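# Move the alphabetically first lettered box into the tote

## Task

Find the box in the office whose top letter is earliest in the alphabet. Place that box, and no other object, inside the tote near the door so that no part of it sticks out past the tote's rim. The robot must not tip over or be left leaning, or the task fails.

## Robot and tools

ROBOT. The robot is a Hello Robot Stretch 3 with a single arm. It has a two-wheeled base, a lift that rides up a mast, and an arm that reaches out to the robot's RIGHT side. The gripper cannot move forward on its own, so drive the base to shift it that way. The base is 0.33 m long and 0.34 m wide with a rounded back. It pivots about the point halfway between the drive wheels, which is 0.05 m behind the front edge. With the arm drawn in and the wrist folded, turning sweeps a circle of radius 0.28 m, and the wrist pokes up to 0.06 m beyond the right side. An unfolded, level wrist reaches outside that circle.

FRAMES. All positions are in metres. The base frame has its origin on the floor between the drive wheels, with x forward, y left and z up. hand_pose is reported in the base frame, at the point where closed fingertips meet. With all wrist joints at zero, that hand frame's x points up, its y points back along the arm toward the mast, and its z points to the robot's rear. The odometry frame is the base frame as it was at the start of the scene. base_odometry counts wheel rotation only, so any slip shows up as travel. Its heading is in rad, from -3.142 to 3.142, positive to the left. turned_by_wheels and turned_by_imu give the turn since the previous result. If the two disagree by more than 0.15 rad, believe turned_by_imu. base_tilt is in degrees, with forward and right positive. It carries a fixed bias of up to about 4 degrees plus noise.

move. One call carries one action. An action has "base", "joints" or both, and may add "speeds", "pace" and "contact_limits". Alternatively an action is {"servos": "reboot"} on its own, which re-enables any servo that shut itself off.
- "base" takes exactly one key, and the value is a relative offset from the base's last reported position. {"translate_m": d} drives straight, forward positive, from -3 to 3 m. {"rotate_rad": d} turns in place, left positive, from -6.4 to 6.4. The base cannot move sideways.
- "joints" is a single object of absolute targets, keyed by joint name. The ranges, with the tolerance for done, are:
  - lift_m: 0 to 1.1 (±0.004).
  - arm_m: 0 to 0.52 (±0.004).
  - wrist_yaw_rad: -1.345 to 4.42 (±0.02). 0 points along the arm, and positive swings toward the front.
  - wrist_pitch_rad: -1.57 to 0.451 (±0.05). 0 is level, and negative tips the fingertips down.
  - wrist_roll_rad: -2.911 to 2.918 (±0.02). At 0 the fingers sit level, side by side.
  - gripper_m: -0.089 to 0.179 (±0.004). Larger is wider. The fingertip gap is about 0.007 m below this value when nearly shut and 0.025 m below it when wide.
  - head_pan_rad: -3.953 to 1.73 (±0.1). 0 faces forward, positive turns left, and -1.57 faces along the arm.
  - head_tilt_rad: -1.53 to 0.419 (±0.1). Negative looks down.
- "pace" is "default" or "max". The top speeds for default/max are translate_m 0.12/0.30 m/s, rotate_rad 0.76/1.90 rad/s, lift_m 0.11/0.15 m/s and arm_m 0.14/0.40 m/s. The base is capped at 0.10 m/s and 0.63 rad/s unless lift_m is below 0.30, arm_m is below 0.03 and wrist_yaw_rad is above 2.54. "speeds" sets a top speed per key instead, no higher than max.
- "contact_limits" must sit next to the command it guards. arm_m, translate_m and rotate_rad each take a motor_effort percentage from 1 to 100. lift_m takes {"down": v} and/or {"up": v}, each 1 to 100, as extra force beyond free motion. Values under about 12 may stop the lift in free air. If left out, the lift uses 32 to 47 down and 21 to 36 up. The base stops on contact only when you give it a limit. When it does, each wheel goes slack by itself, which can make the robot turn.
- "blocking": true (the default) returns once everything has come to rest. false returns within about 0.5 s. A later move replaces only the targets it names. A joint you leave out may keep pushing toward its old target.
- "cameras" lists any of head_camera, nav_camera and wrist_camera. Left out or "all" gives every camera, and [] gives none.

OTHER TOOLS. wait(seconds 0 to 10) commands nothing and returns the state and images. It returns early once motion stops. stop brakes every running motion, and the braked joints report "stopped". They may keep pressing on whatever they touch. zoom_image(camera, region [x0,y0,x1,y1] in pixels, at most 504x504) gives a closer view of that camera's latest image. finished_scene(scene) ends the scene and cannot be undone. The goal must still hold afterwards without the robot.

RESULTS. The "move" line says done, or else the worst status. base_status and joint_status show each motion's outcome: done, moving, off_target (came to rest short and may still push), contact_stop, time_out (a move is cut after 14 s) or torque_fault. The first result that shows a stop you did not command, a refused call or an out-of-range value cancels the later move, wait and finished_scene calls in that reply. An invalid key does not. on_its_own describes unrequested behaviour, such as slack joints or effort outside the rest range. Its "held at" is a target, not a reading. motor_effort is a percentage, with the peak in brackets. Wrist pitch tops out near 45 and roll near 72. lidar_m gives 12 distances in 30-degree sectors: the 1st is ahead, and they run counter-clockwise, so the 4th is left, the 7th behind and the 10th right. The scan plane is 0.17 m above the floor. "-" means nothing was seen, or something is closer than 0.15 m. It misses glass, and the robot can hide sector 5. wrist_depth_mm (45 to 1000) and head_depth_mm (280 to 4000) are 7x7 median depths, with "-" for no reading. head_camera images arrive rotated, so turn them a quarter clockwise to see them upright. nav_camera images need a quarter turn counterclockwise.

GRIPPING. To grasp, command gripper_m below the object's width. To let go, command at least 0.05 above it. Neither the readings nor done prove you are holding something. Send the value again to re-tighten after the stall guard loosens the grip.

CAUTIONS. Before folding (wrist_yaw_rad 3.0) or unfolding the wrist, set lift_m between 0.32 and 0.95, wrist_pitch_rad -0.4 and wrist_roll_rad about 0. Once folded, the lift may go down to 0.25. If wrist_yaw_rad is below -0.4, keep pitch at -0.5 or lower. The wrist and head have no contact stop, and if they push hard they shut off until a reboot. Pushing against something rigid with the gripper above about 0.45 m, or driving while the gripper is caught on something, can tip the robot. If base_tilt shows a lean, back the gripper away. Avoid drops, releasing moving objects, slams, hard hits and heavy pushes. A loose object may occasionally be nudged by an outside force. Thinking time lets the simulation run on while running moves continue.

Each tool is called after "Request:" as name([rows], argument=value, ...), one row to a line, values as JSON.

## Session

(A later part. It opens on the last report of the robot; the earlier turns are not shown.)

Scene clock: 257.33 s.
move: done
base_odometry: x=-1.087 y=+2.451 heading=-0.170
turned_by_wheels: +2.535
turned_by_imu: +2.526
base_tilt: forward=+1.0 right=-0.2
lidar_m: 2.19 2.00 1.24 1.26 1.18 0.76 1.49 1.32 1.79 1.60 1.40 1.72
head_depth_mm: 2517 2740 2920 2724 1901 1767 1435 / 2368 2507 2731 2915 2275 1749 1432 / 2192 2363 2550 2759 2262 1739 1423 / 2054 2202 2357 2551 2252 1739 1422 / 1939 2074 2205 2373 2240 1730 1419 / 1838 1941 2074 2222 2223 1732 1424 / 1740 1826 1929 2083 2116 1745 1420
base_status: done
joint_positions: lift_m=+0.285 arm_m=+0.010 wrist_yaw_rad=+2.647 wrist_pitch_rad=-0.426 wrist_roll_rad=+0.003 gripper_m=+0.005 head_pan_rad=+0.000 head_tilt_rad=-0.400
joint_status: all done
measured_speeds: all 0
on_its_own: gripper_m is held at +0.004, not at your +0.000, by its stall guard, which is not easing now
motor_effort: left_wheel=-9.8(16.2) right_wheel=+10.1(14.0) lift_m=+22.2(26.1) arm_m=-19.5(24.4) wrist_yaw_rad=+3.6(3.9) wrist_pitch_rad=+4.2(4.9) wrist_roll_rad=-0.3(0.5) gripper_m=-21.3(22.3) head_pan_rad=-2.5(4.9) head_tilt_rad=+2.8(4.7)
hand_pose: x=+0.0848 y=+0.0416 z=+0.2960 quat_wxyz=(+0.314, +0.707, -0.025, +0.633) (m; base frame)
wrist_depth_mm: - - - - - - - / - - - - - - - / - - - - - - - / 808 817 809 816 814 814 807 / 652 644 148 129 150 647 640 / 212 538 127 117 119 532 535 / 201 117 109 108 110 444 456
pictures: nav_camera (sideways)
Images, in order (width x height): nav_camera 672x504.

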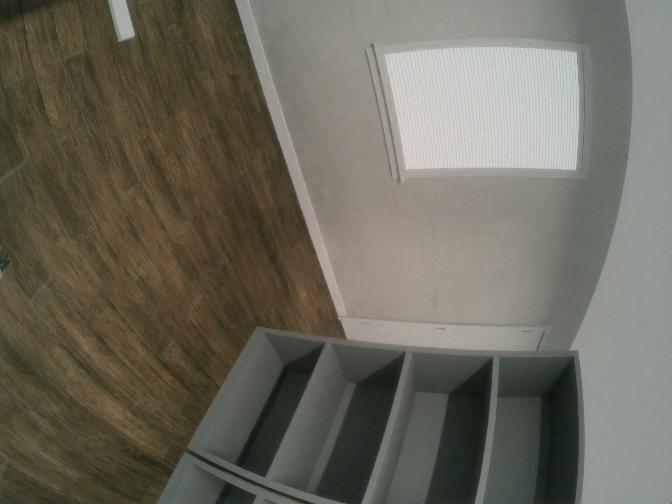

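Request:
move(base={"translate_m": 1.89}, pace="max", cameras=[])

Request:
move(base={"rotate_rad": -1.026}, joints={"head_pan_rad": -1.635, "head_tilt_rad": -0.9}, pace="max", cameras=[])

Request:
move(base={"translate_m": 1.252}, pace="max", cameras=[])

Request:
move(base={"rotate_rad": 1.632}, joints={"lift_m": 0.5}, pace="max", cameras=["head_camera"])

Request:
move(joints={"wrist_yaw_rad": 0.0}, pace="max", cameras=[])

Scene clock: 272.63 s.
move: done
base_odometry: x=+0.776 y=+2.131 heading=-0.170
turned_by_wheels: +0.000
turned_by_imu: -0.001
base_tilt: forward=+0.8 right=+0.1
lidar_m: 0.57 0.52 0.53 0.66 1.34 1.94 2.54 2.28 0.50 0.55 2.43 0.88
head_depth_mm: 632 686 755 835 939 1070 1241 / 586 634 690 759 843 948 1071 / 547 589 637 695 766 847 953 / 514 551 590 640 700 770 853 / 483 517 551 593 645 702 774 / 457 485 517 556 597 646 705 / 432 457 487 519 557 600 651
base_status: done
joint_positions: lift_m=+0.285 arm_m=+0.010 wrist_yaw_rad=+2.647 wrist_pitch_rad=-0.426 wrist_roll_rad=+0.003 gripper_m=+0.005 head_pan_rad=+0.000 head_tilt_rad=-0.400
joint_status: not commanded
measured_speeds: all 0
on_its_own: gripper_m is held at +0.004, not at your +0.000, by its stall guard, which is not easing now
motor_effort: left_wheel=+6.4(12.6) right_wheel=+2.0(20.4) lift_m=+22.7(22.7) arm_m=-22.4(23.5) wrist_yaw_rad=+2.8(3.8) wrist_pitch_rad=+4.5(4.9) wrist_roll_rad=-0.3(0.6) gripper_m=-21.3(22.3) head_pan_rad=-1.9(4.3) head_tilt_rad=+3.3(4.0)
hand_pose: x=+0.0848 y=+0.0417 z=+0.2960 quat_wxyz=(+0.314, +0.707, -0.024, +0.633) (m; base frame)
wrist_depth_mm: - - - - - - - / - - - - - - - / - - - - - - - / 813 809 772 141 - - - / 641 640 148 129 132 549 530 / 211 535 127 117 119 533 522 / 200 117 109 108 110 443 457
pictures: none
No camera images: "cameras" was empty.

Scene clock: 274.77 s.
move: done
base_odometry: x=+0.776 y=+2.131 heading=-1.196
turned_by_wheels: -1.026
turned_by_imu: -1.021
base_tilt: forward=+1.0 right=-0.3
lidar_m: 2.42 0.85 0.57 0.53 0.53 0.67 1.46 1.94 2.55 2.27 0.50 0.56
head_depth_mm: 2726 2233 1864 1592 1401 1246 1122 / 2761 2222 1890 1596 1407 1242 1124 / 2817 2223 1867 1607 1407 1243 684 / 2777 2223 1870 1605 1403 1251 744 / 2666 2227 1858 1603 1411 1248 1129 / 2690 2199 1811 1586 1394 1231 1131 / 1538 1299 1154 1426 1257 1106 1129
base_status: done
joint_positions: lift_m=+0.285 arm_m=+0.010 wrist_yaw_rad=+2.647 wrist_pitch_rad=-0.426 wrist_roll_rad=+0.003 gripper_m=+0.005 head_pan_rad=-1.651 head_tilt_rad=-0.901
joint_status: all done
measured_speeds: translate_m=+0.000 rotate_rad=+0.000 lift_m=+0.000 arm_m=+0.000 wrist_yaw_rad=+0.000 wrist_pitch_rad=+0.000 wrist_roll_rad=+0.000 head_pan_rad=+0.024 head_tilt_rad=+0.000
on_its_own: gripper_m is held at +0.004, not at your +0.000, by its stall guard, which is not easing now
motor_effort: left_wheel=+8.0(17.9) right_wheel=-7.8(14.9) lift_m=+24.5(24.6) arm_m=-22.0(23.4) wrist_yaw_rad=+2.8(3.7) wrist_pitch_rad=+4.8(4.8) wrist_roll_rad=-0.3(0.5) gripper_m=-20.6(22.0) head_pan_rad=+3.1(4.2) head_tilt_rad=-3.8(5.8)
hand_pose: x=+0.0848 y=+0.0417 z=+0.2960 quat_wxyz=(+0.314, +0.707, -0.024, +0.633) (m; base frame)
wrist_depth_mm: - - - - - - - / - - - - - - - / - - - - - - - / - - - 141 803 825 818 / 546 617 148 129 150 639 637 / 211 536 127 117 119 536 534 / 201 117 109 108 110 445 454
pictures: none
No camera images: "cameras" was empty.

Scene clock: 280.30 s.
move: done
base_odometry: x=+1.235 y=+0.966 heading=-1.196
turned_by_wheels: +0.000
turned_by_imu: -0.001
base_tilt: forward=+0.7 right=-0.1
lidar_m: 1.19 1.03 0.70 0.63 0.67 0.85 1.84 0.63 0.70 1.51 1.92 1.28
head_depth_mm: 1281 1336 1389 1444 1380 1250 1126 / 1700 1760 1789 1593 1397 1254 1123 / 2498 2195 1877 1598 1403 1244 701 / 2713 2237 1871 1605 1406 1253 743 / 2703 2263 1879 1601 1403 1249 1125 / 2653 2239 1881 1611 1411 1248 1132 / 2636 2243 1881 1620 1409 1247 1124
base_status: done
joint_positions: lift_m=+0.285 arm_m=+0.010 wrist_yaw_rad=+2.647 wrist_pitch_rad=-0.426 wrist_roll_rad=+0.003 gripper_m=+0.005 head_pan_rad=-1.635 head_tilt_rad=-0.901
joint_status: not commanded
measured_speeds: all 0
on_its_own: gripper_m is held at +0.004, not at your +0.000, by its stall guard, which is not easing now
motor_effort: left_wheel=+3.5(19.8) right_wheel=+2.0(10.3) lift_m=+29.6(30.0) arm_m=-17.4(22.3) wrist_yaw_rad=+2.5(3.4) wrist_pitch_rad=+4.6(4.9) wrist_roll_rad=-0.3(0.6) gripper_m=-21.3(21.9) head_pan_rad=+3.9(4.4) head_tilt_rad=-2.9(4.9)
hand_pose: x=+0.0847 y=+0.0417 z=+0.2960 quat_wxyz=(+0.314, +0.707, -0.024, +0.633) (m; base frame)
wrist_depth_mm: 537 586 - - - - - / - 608 - - - - - / - - - 960 - - - / - 736 805 817 811 - 899 / 620 649 148 129 147 - - / 211 536 127 117 119 517 520 / 200 117 108 108 110 441 453
pictures: none
No camera images: "cameras" was empty.

Scene clock: 283.50 s.
move: done
base_odometry: x=+1.235 y=+0.966 heading=+0.436
turned_by_wheels: +1.632
turned_by_imu: +1.627
base_tilt: forward=+0.8 right=+0.1
lidar_m: 0.63 0.68 0.89 2.07 0.65 0.73 1.72 1.82 1.26 1.19 0.99 0.68
head_depth_mm: 1111 1284 1538 1592 1409 1245 1129 / 1104 1281 1522 1602 1404 1247 485 / 1093 1264 1507 1607 1396 1248 520 / 1082 1261 1495 1606 1367 1249 561 / 1076 1254 1475 1612 1349 1232 1122 / 1073 1239 1479 1604 1404 1253 1133 / 1068 1236 1469 1601 1413 1255 1131
base_status: done
joint_positions: lift_m=+0.500 arm_m=+0.010 wrist_yaw_rad=+2.647 wrist_pitch_rad=-0.425 wrist_roll_rad=+0.003 gripper_m=+0.005 head_pan_rad=-1.635 head_tilt_rad=-0.901
joint_status: all done
measured_speeds: all 0
on_its_own: gripper_m is held at +0.004, not at your +0.000, by its stall guard, which is not easing now
motor_effort: left_wheel=-8.2(14.1) right_wheel=+8.8(15.8) lift_m=+28.7(33.2) arm_m=-21.6(23.6) wrist_yaw_rad=+2.8(3.6) wrist_pitch_rad=+4.3(4.9) wrist_roll_rad=-0.2(0.5) gripper_m=-21.3(21.9) head_pan_rad=+2.8(3.9) head_tilt_rad=-1.1(3.2)
hand_pose: x=+0.0848 y=+0.0417 z=+0.5110 quat_wxyz=(+0.314, +0.707, -0.025, +0.633) (m; base frame)
wrist_depth_mm: - - - - - - - / - - - - - - - / - - - - - - - / - - - - - - - / 981 995 148 129 131 - - / 211 809 127 117 118 - - / 201 117 107 109 110 660 590
pictures: head_camera (sideways)
Images, in order (width x height): head_camera 896x504.

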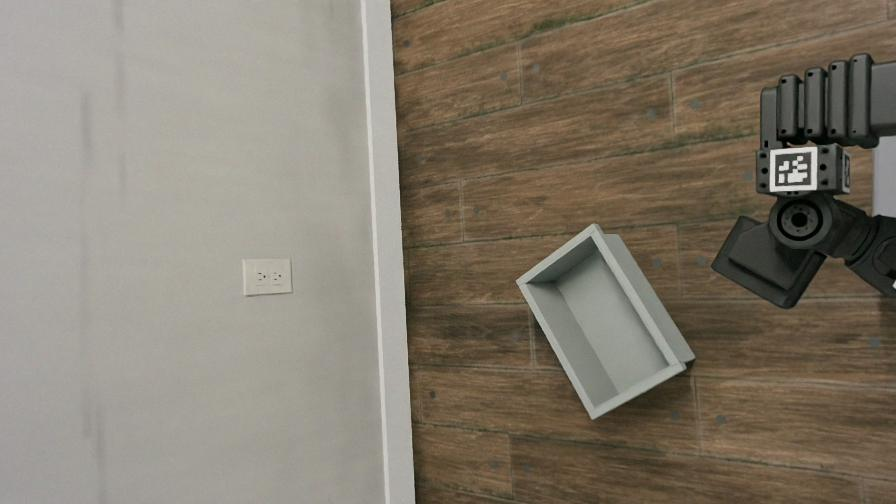

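Scene clock: 285.17 s.
move: done
base_odometry: x=+1.235 y=+0.966 heading=+0.436
turned_by_wheels: +0.000
turned_by_imu: +0.000
base_tilt: forward=+1.0 right=-0.2
lidar_m: 0.63 0.68 0.88 2.07 0.65 0.73 1.71 1.82 1.26 1.19 0.98 0.68
head_depth_mm: 1118 1288 1531 1599 1399 1247 1121 / 1101 1271 1524 1611 1400 1247 486 / 1098 1269 1507 1609 1405 1210 520 / 1091 1264 1504 1600 1377 754 955 / 1086 1254 1491 1603 1351 1225 1123 / 1075 1243 1475 1597 1402 1252 1127 / 1068 1232 1459 1606 1404 1255 1127
base_status: not commanded
joint_positions: lift_m=+0.500 arm_m=+0.010 wrist_yaw_rad=+0.003 wrist_pitch_rad=-0.425 wrist_roll_rad=+0.003 gripper_m=+0.005 head_pan_rad=-1.635 head_tilt_rad=-0.901
joint_status: all done
measured_speeds: all 0
on_its_own: gripper_m is held at +0.004, not at your +0.000, by its stall guard, which is not easing now
motor_effort: left_wheel=-8.0(8.3) right_wheel=+8.9(9.5) lift_m=+27.1(28.8) arm_m=-15.8(21.2) wrist_yaw_rad=-2.4(9.0) wrist_pitch_rad=+4.7(4.8) wrist_roll_rad=-0.3(0.4) gripper_m=-19.7(21.8) head_pan_rad=+1.9(3.7) head_tilt_rad=+0.4(2.6)
hand_pose: x=-0.0208 y=-0.3784 z=+0.5110 quat_wxyz=(+0.691, +0.150, -0.692, -0.149) (m; base frame)
wrist_depth_mm: - - - - - - - / 904 - - - - - - / 965 - - - - - - / - - - - - - - / 937 - 148 129 147 - - / 814 822 127 117 119 810 817 / 716 107 107 108 110 679 701
pictures: none
No camera images: "cameras" was empty.

Request:
move(base={"translate_m": 0.152}, joints={"arm_m": 0.326, "wrist_pitch_rad": -0.9, "lift_m": 0.3}, pace="max", cameras=["head_camera", "wrist_camera"])

Scene clock: 295.17 s.
move: done
base_odometry: x=+1.372 y=+1.030 heading=+0.436
turned_by_wheels: +0.000
turned_by_imu: +0.001
base_tilt: forward=+0.9 right=-0.1
lidar_m: 0.48 0.53 0.68 1.59 0.72 0.74 1.75 1.81 1.25 1.18 0.76 0.52
head_depth_mm: 1100 1271 1520 1598 1401 1249 1126 / 1091 1267 1509 1597 1406 1247 1096 / 1086 1253 1493 1594 869 1211 1095 / 1078 1245 1490 1604 1324 1224 1129 / 1071 1236 1477 1589 1413 1247 1124 / 1063 1227 1452 1602 1400 1256 1128 / 1055 1217 1443 1585 1404 1248 1127
base_status: done
joint_positions: lift_m=+0.300 arm_m=+0.326 wrist_yaw_rad=+0.003 wrist_pitch_rad=-0.913 wrist_roll_rad=+0.003 gripper_m=+0.005 head_pan_rad=-1.635 head_tilt_rad=-0.900
joint_status: all done
measured_speeds: all 0
on_its_own: gripper_m is held at +0.004, not at your +0.000, by its stall guard, which is not easing now
motor_effort: left_wheel=+3.3(7.0) right_wheel=+7.7(14.5) lift_m=+22.9(24.1) arm_m=+21.8(25.8) wrist_yaw_rad=-1.8(2.6) wrist_pitch_rad=+2.0(6.3) wrist_roll_rad=-0.2(0.5) gripper_m=-21.5(21.9) head_pan_rad=+2.0(4.2) head_tilt_rad=+1.5(1.5)
hand_pose: x=-0.0213 y=-0.6086 z=+0.2212 quat_wxyz=(+0.634, +0.312, -0.635, -0.312) (m; base frame)
wrist_depth_mm: 615 611 623 625 623 618 619 / 555 561 559 549 547 553 550 / 500 498 498 493 495 495 494 / 453 452 462 144 327 448 447 / 416 415 148 129 147 402 409 / 385 262 127 117 118 259 378 / 359 107 107 109 110 238 351
pictures: head_camera (sideways), wrist_camera
Images, in order (width x height): head_camera 896x504, wrist_camera 644x364.

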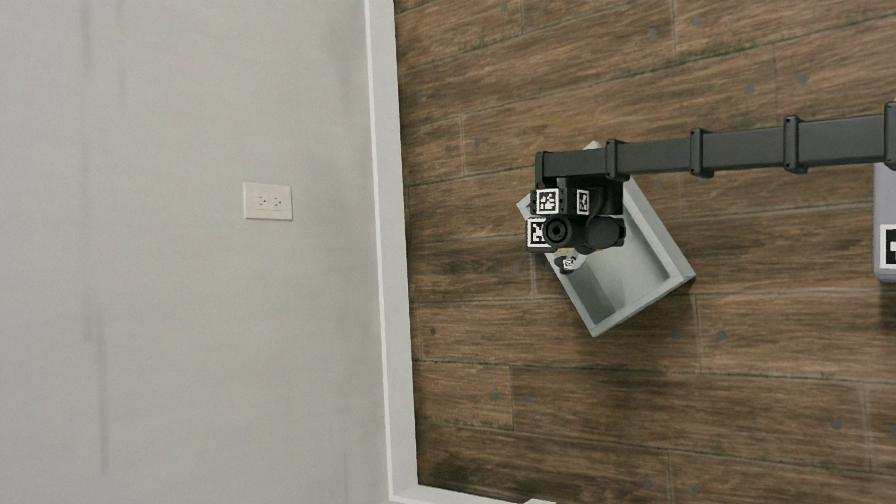

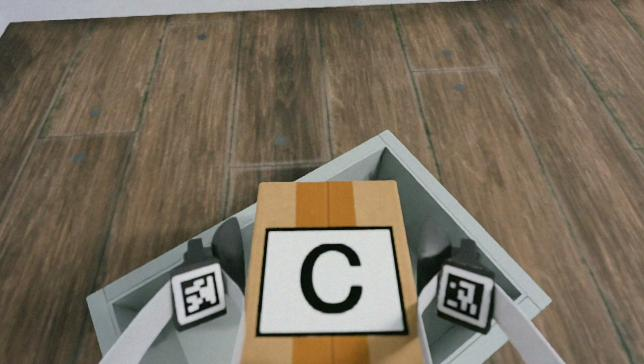

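Request:
move(joints={"lift_m": 0.16}, cameras=[])

Request:
move(joints={"lift_m": 0.117}, speeds={"lift_m": 0.04}, cameras=["wrist_camera"])

Request:
move(joints={"gripper_m": 0.12}, cameras=[])

Request:
move(joints={"lift_m": 0.35}, pace="max", cameras=["wrist_camera"])

Scene clock: 302.33 s.
move: done
base_odometry: x=+1.372 y=+1.030 heading=+0.436
turned_by_wheels: +0.000
turned_by_imu: +0.001
base_tilt: forward=+0.9 right=+0.0
lidar_m: 0.48 0.52 0.68 1.59 0.72 0.74 1.74 1.80 1.25 1.18 0.75 0.52
head_depth_mm: 1097 1273 1512 1589 1407 1244 1122 / 1088 1265 1519 1606 1401 1247 1122 / 1083 1258 1499 1602 1342 988 947 / 1074 1243 1481 1599 1323 1233 1125 / 1070 1237 1478 1596 1409 1243 1126 / 1060 1226 1465 1612 1412 1254 1127 / 1061 1224 1443 1579 1399 1254 1123
base_status: not commanded
joint_positions: lift_m=+0.160 arm_m=+0.326 wrist_yaw_rad=+0.003 wrist_pitch_rad=-0.913 wrist_roll_rad=+0.003 gripper_m=+0.005 head_pan_rad=-1.635 head_tilt_rad=-0.900
joint_status: all done
measured_speeds: all 0
on_its_own: gripper_m is held at +0.004, not at your +0.000, by its stall guard, which is not easing now
motor_effort: left_wheel=+3.0(3.4) right_wheel=+7.5(7.9) lift_m=+21.9(24.4) arm_m=+4.5(11.5) wrist_yaw_rad=-1.2(2.0) wrist_pitch_rad=+2.1(2.5) wrist_roll_rad=-0.4(0.4) gripper_m=-21.2(21.7) head_pan_rad=+1.4(3.4) head_tilt_rad=+0.0(1.3)
hand_pose: x=-0.0213 y=-0.6086 z=+0.0812 quat_wxyz=(+0.634, +0.312, -0.635, -0.312) (m; base frame)
wrist_depth_mm: 396 395 395 403 205 388 387 / 350 352 181 199 229 184 345 / 317 163 187 241 271 197 165 / 154 177 218 144 276 212 162 / 177 210 150 129 134 228 172 / 200 229 127 117 118 225 152 / - 117 109 108 111 161 113
pictures: none
No camera images: "cameras" was empty.

Scene clock: 303.90 s.
move: done
base_odometry: x=+1.372 y=+1.030 heading=+0.436
turned_by_wheels: +0.000
turned_by_imu: +0.000
base_tilt: forward=+1.0 right=-0.2
lidar_m: 0.48 0.53 0.68 1.60 0.72 0.74 1.75 1.80 1.25 1.18 0.76 0.52
head_depth_mm: 1098 1269 1526 1591 1399 1250 1123 / 1092 1263 1519 1605 1397 1250 1127 / 1079 1248 1497 1595 1363 1020 875 / 1080 1250 1484 1601 1353 1208 1127 / 1076 1234 1470 1606 1405 1252 1128 / 1064 1234 1455 1598 1403 1247 1134 / 1061 1225 1441 1571 1403 1248 1130
base_status: not commanded
joint_positions: lift_m=+0.117 arm_m=+0.326 wrist_yaw_rad=+0.003 wrist_pitch_rad=-0.906 wrist_roll_rad=-0.001 gripper_m=+0.005 head_pan_rad=-1.635 head_tilt_rad=-0.900
joint_status: all done
measured_speeds: all 0
on_its_own: gripper_m is held at +0.004, not at your +0.000, by its stall guard, which is not easing now
motor_effort: left_wheel=+3.1(3.2) right_wheel=+7.2(8.0) lift_m=+20.4(22.6) arm_m=-0.3(4.4) wrist_yaw_rad=-1.4(2.1) wrist_pitch_rad=+0.8(2.6) wrist_roll_rad=+1.0(1.6) gripper_m=-21.1(21.8) head_pan_rad=+2.5(2.9) head_tilt_rad=-0.2(1.5)
hand_pose: x=-0.0212 y=-0.6101 z=+0.0392 quat_wxyz=(+0.637, +0.311, -0.635, -0.309) (m; base frame)
wrist_depth_mm: 330 329 138 162 194 162 138 / 121 130 154 190 224 176 141 / 130 148 179 230 251 196 146 / 149 171 207 144 232 212 161 / 167 202 150 129 134 209 173 / 192 197 128 116 118 193 173 / - 118 124 109 108 177 120
pictures: wrist_camera
Images, in order (width x height): wrist_camera 644x364.

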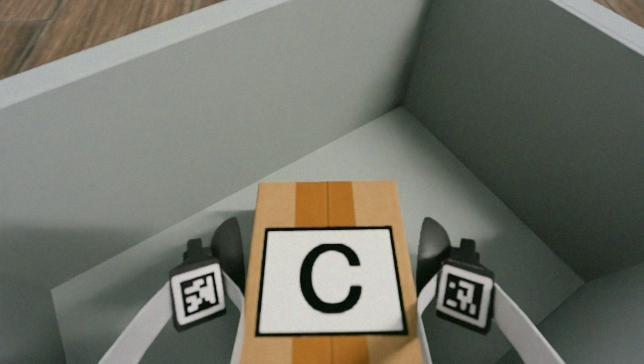

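Scene clock: 305.60 s.
move: done
base_odometry: x=+1.372 y=+1.030 heading=+0.436
turned_by_wheels: +0.000
turned_by_imu: +0.000
base_tilt: forward=+0.9 right=-0.2
lidar_m: 0.48 0.52 0.68 1.60 0.72 0.74 1.75 1.81 1.25 1.18 0.75 0.52
head_depth_mm: 1097 1276 1521 1595 1401 1243 1126 / 1085 1259 1514 1600 1399 1247 1130 / 1082 1263 1496 1597 1366 1019 873 / 1083 1245 1480 1609 1324 1237 1127 / 1070 1228 1472 1594 1410 1248 1124 / 1065 1232 1467 1600 1415 1245 1126 / 1058 1223 1450 1575 1411 1249 1128
base_status: not commanded
joint_positions: lift_m=+0.117 arm_m=+0.326 wrist_yaw_rad=+0.003 wrist_pitch_rad=-0.906 wrist_roll_rad=-0.001 gripper_m=+0.120 head_pan_rad=-1.635 head_tilt_rad=-0.900
joint_status: all done
measured_speeds: all 0
motor_effort: left_wheel=+3.1(3.3) right_wheel=+7.4(7.8) lift_m=+22.6(22.9) arm_m=-6.5(6.6) wrist_yaw_rad=-1.2(2.1) wrist_pitch_rad=+1.1(1.2) wrist_roll_rad=+1.1(1.3) gripper_m=+0.2(92.0) head_pan_rad=+2.1(3.0) head_tilt_rad=+0.6(1.9)
hand_pose: x=-0.0212 y=-0.6101 z=+0.0392 quat_wxyz=(+0.637, +0.310, -0.635, -0.309) (m; base frame)
wrist_depth_mm: 331 331 136 158 189 163 139 / 121 126 150 185 222 177 142 / - 144 175 223 251 197 146 / 141 166 210 234 233 214 162 / 167 191 214 213 213 208 172 / 191 127 147 146 196 126 186 / - 177 141 136 179 177 129
pictures: none
No camera images: "cameras" was empty.

Scene clock: 307.93 s.
move: done
base_odometry: x=+1.372 y=+1.030 heading=+0.436
turned_by_wheels: +0.000
turned_by_imu: +0.000
base_tilt: forward=+0.9 right=-0.2
lidar_m: 0.48 0.53 0.68 1.59 0.72 0.74 1.74 1.81 1.25 1.18 0.75 0.52
head_depth_mm: 1096 1280 1524 1583 1396 1249 1121 / 1091 1269 1517 1614 1406 1228 645 / 1078 1253 1495 1602 814 1208 1106 / 1071 1243 1482 1594 1283 1235 1132 / 1080 1240 1456 1604 1402 1251 1125 / 1066 1229 1451 1612 1397 1250 1129 / 1062 1226 1446 1570 1410 1261 1132
base_status: not commanded
joint_positions: lift_m=+0.350 arm_m=+0.326 wrist_yaw_rad=+0.003 wrist_pitch_rad=-0.908 wrist_roll_rad=-0.001 gripper_m=+0.120 head_pan_rad=-1.635 head_tilt_rad=-0.900
joint_status: all done
measured_speeds: all 0
motor_effort: left_wheel=+2.9(3.3) right_wheel=+6.9(7.5) lift_m=+29.7(32.5) arm_m=-14.1(14.2) wrist_yaw_rad=-1.9(2.4) wrist_pitch_rad=+1.3(1.7) wrist_roll_rad=+1.1(1.3) gripper_m=-0.4(1.3) head_pan_rad=+0.7(3.1) head_tilt_rad=+0.3(1.7)
hand_pose: x=-0.0212 y=-0.6096 z=+0.2719 quat_wxyz=(+0.636, +0.311, -0.634, -0.310) (m; base frame)
wrist_depth_mm: - - 669 697 692 688 693 / 635 629 628 625 627 624 617 / 568 570 568 567 565 560 565 / 514 510 511 514 507 511 512 / 472 469 469 365 399 465 466 / 433 126 350 421 422 126 431 / 409 281 399 365 397 284 399
pictures: wrist_camera
Images, in order (width x height): wrist_camera 644x364.

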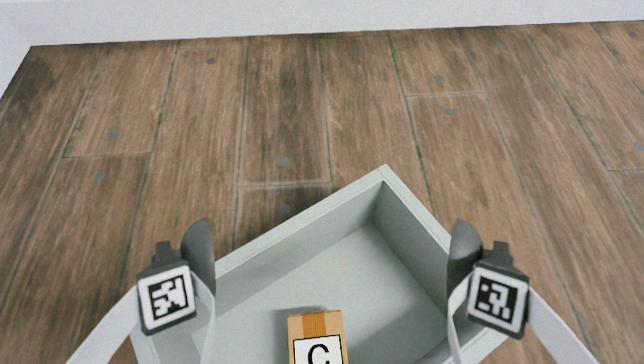

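Request:
finished_scene(scene=2)

The scene is finished: the task was done.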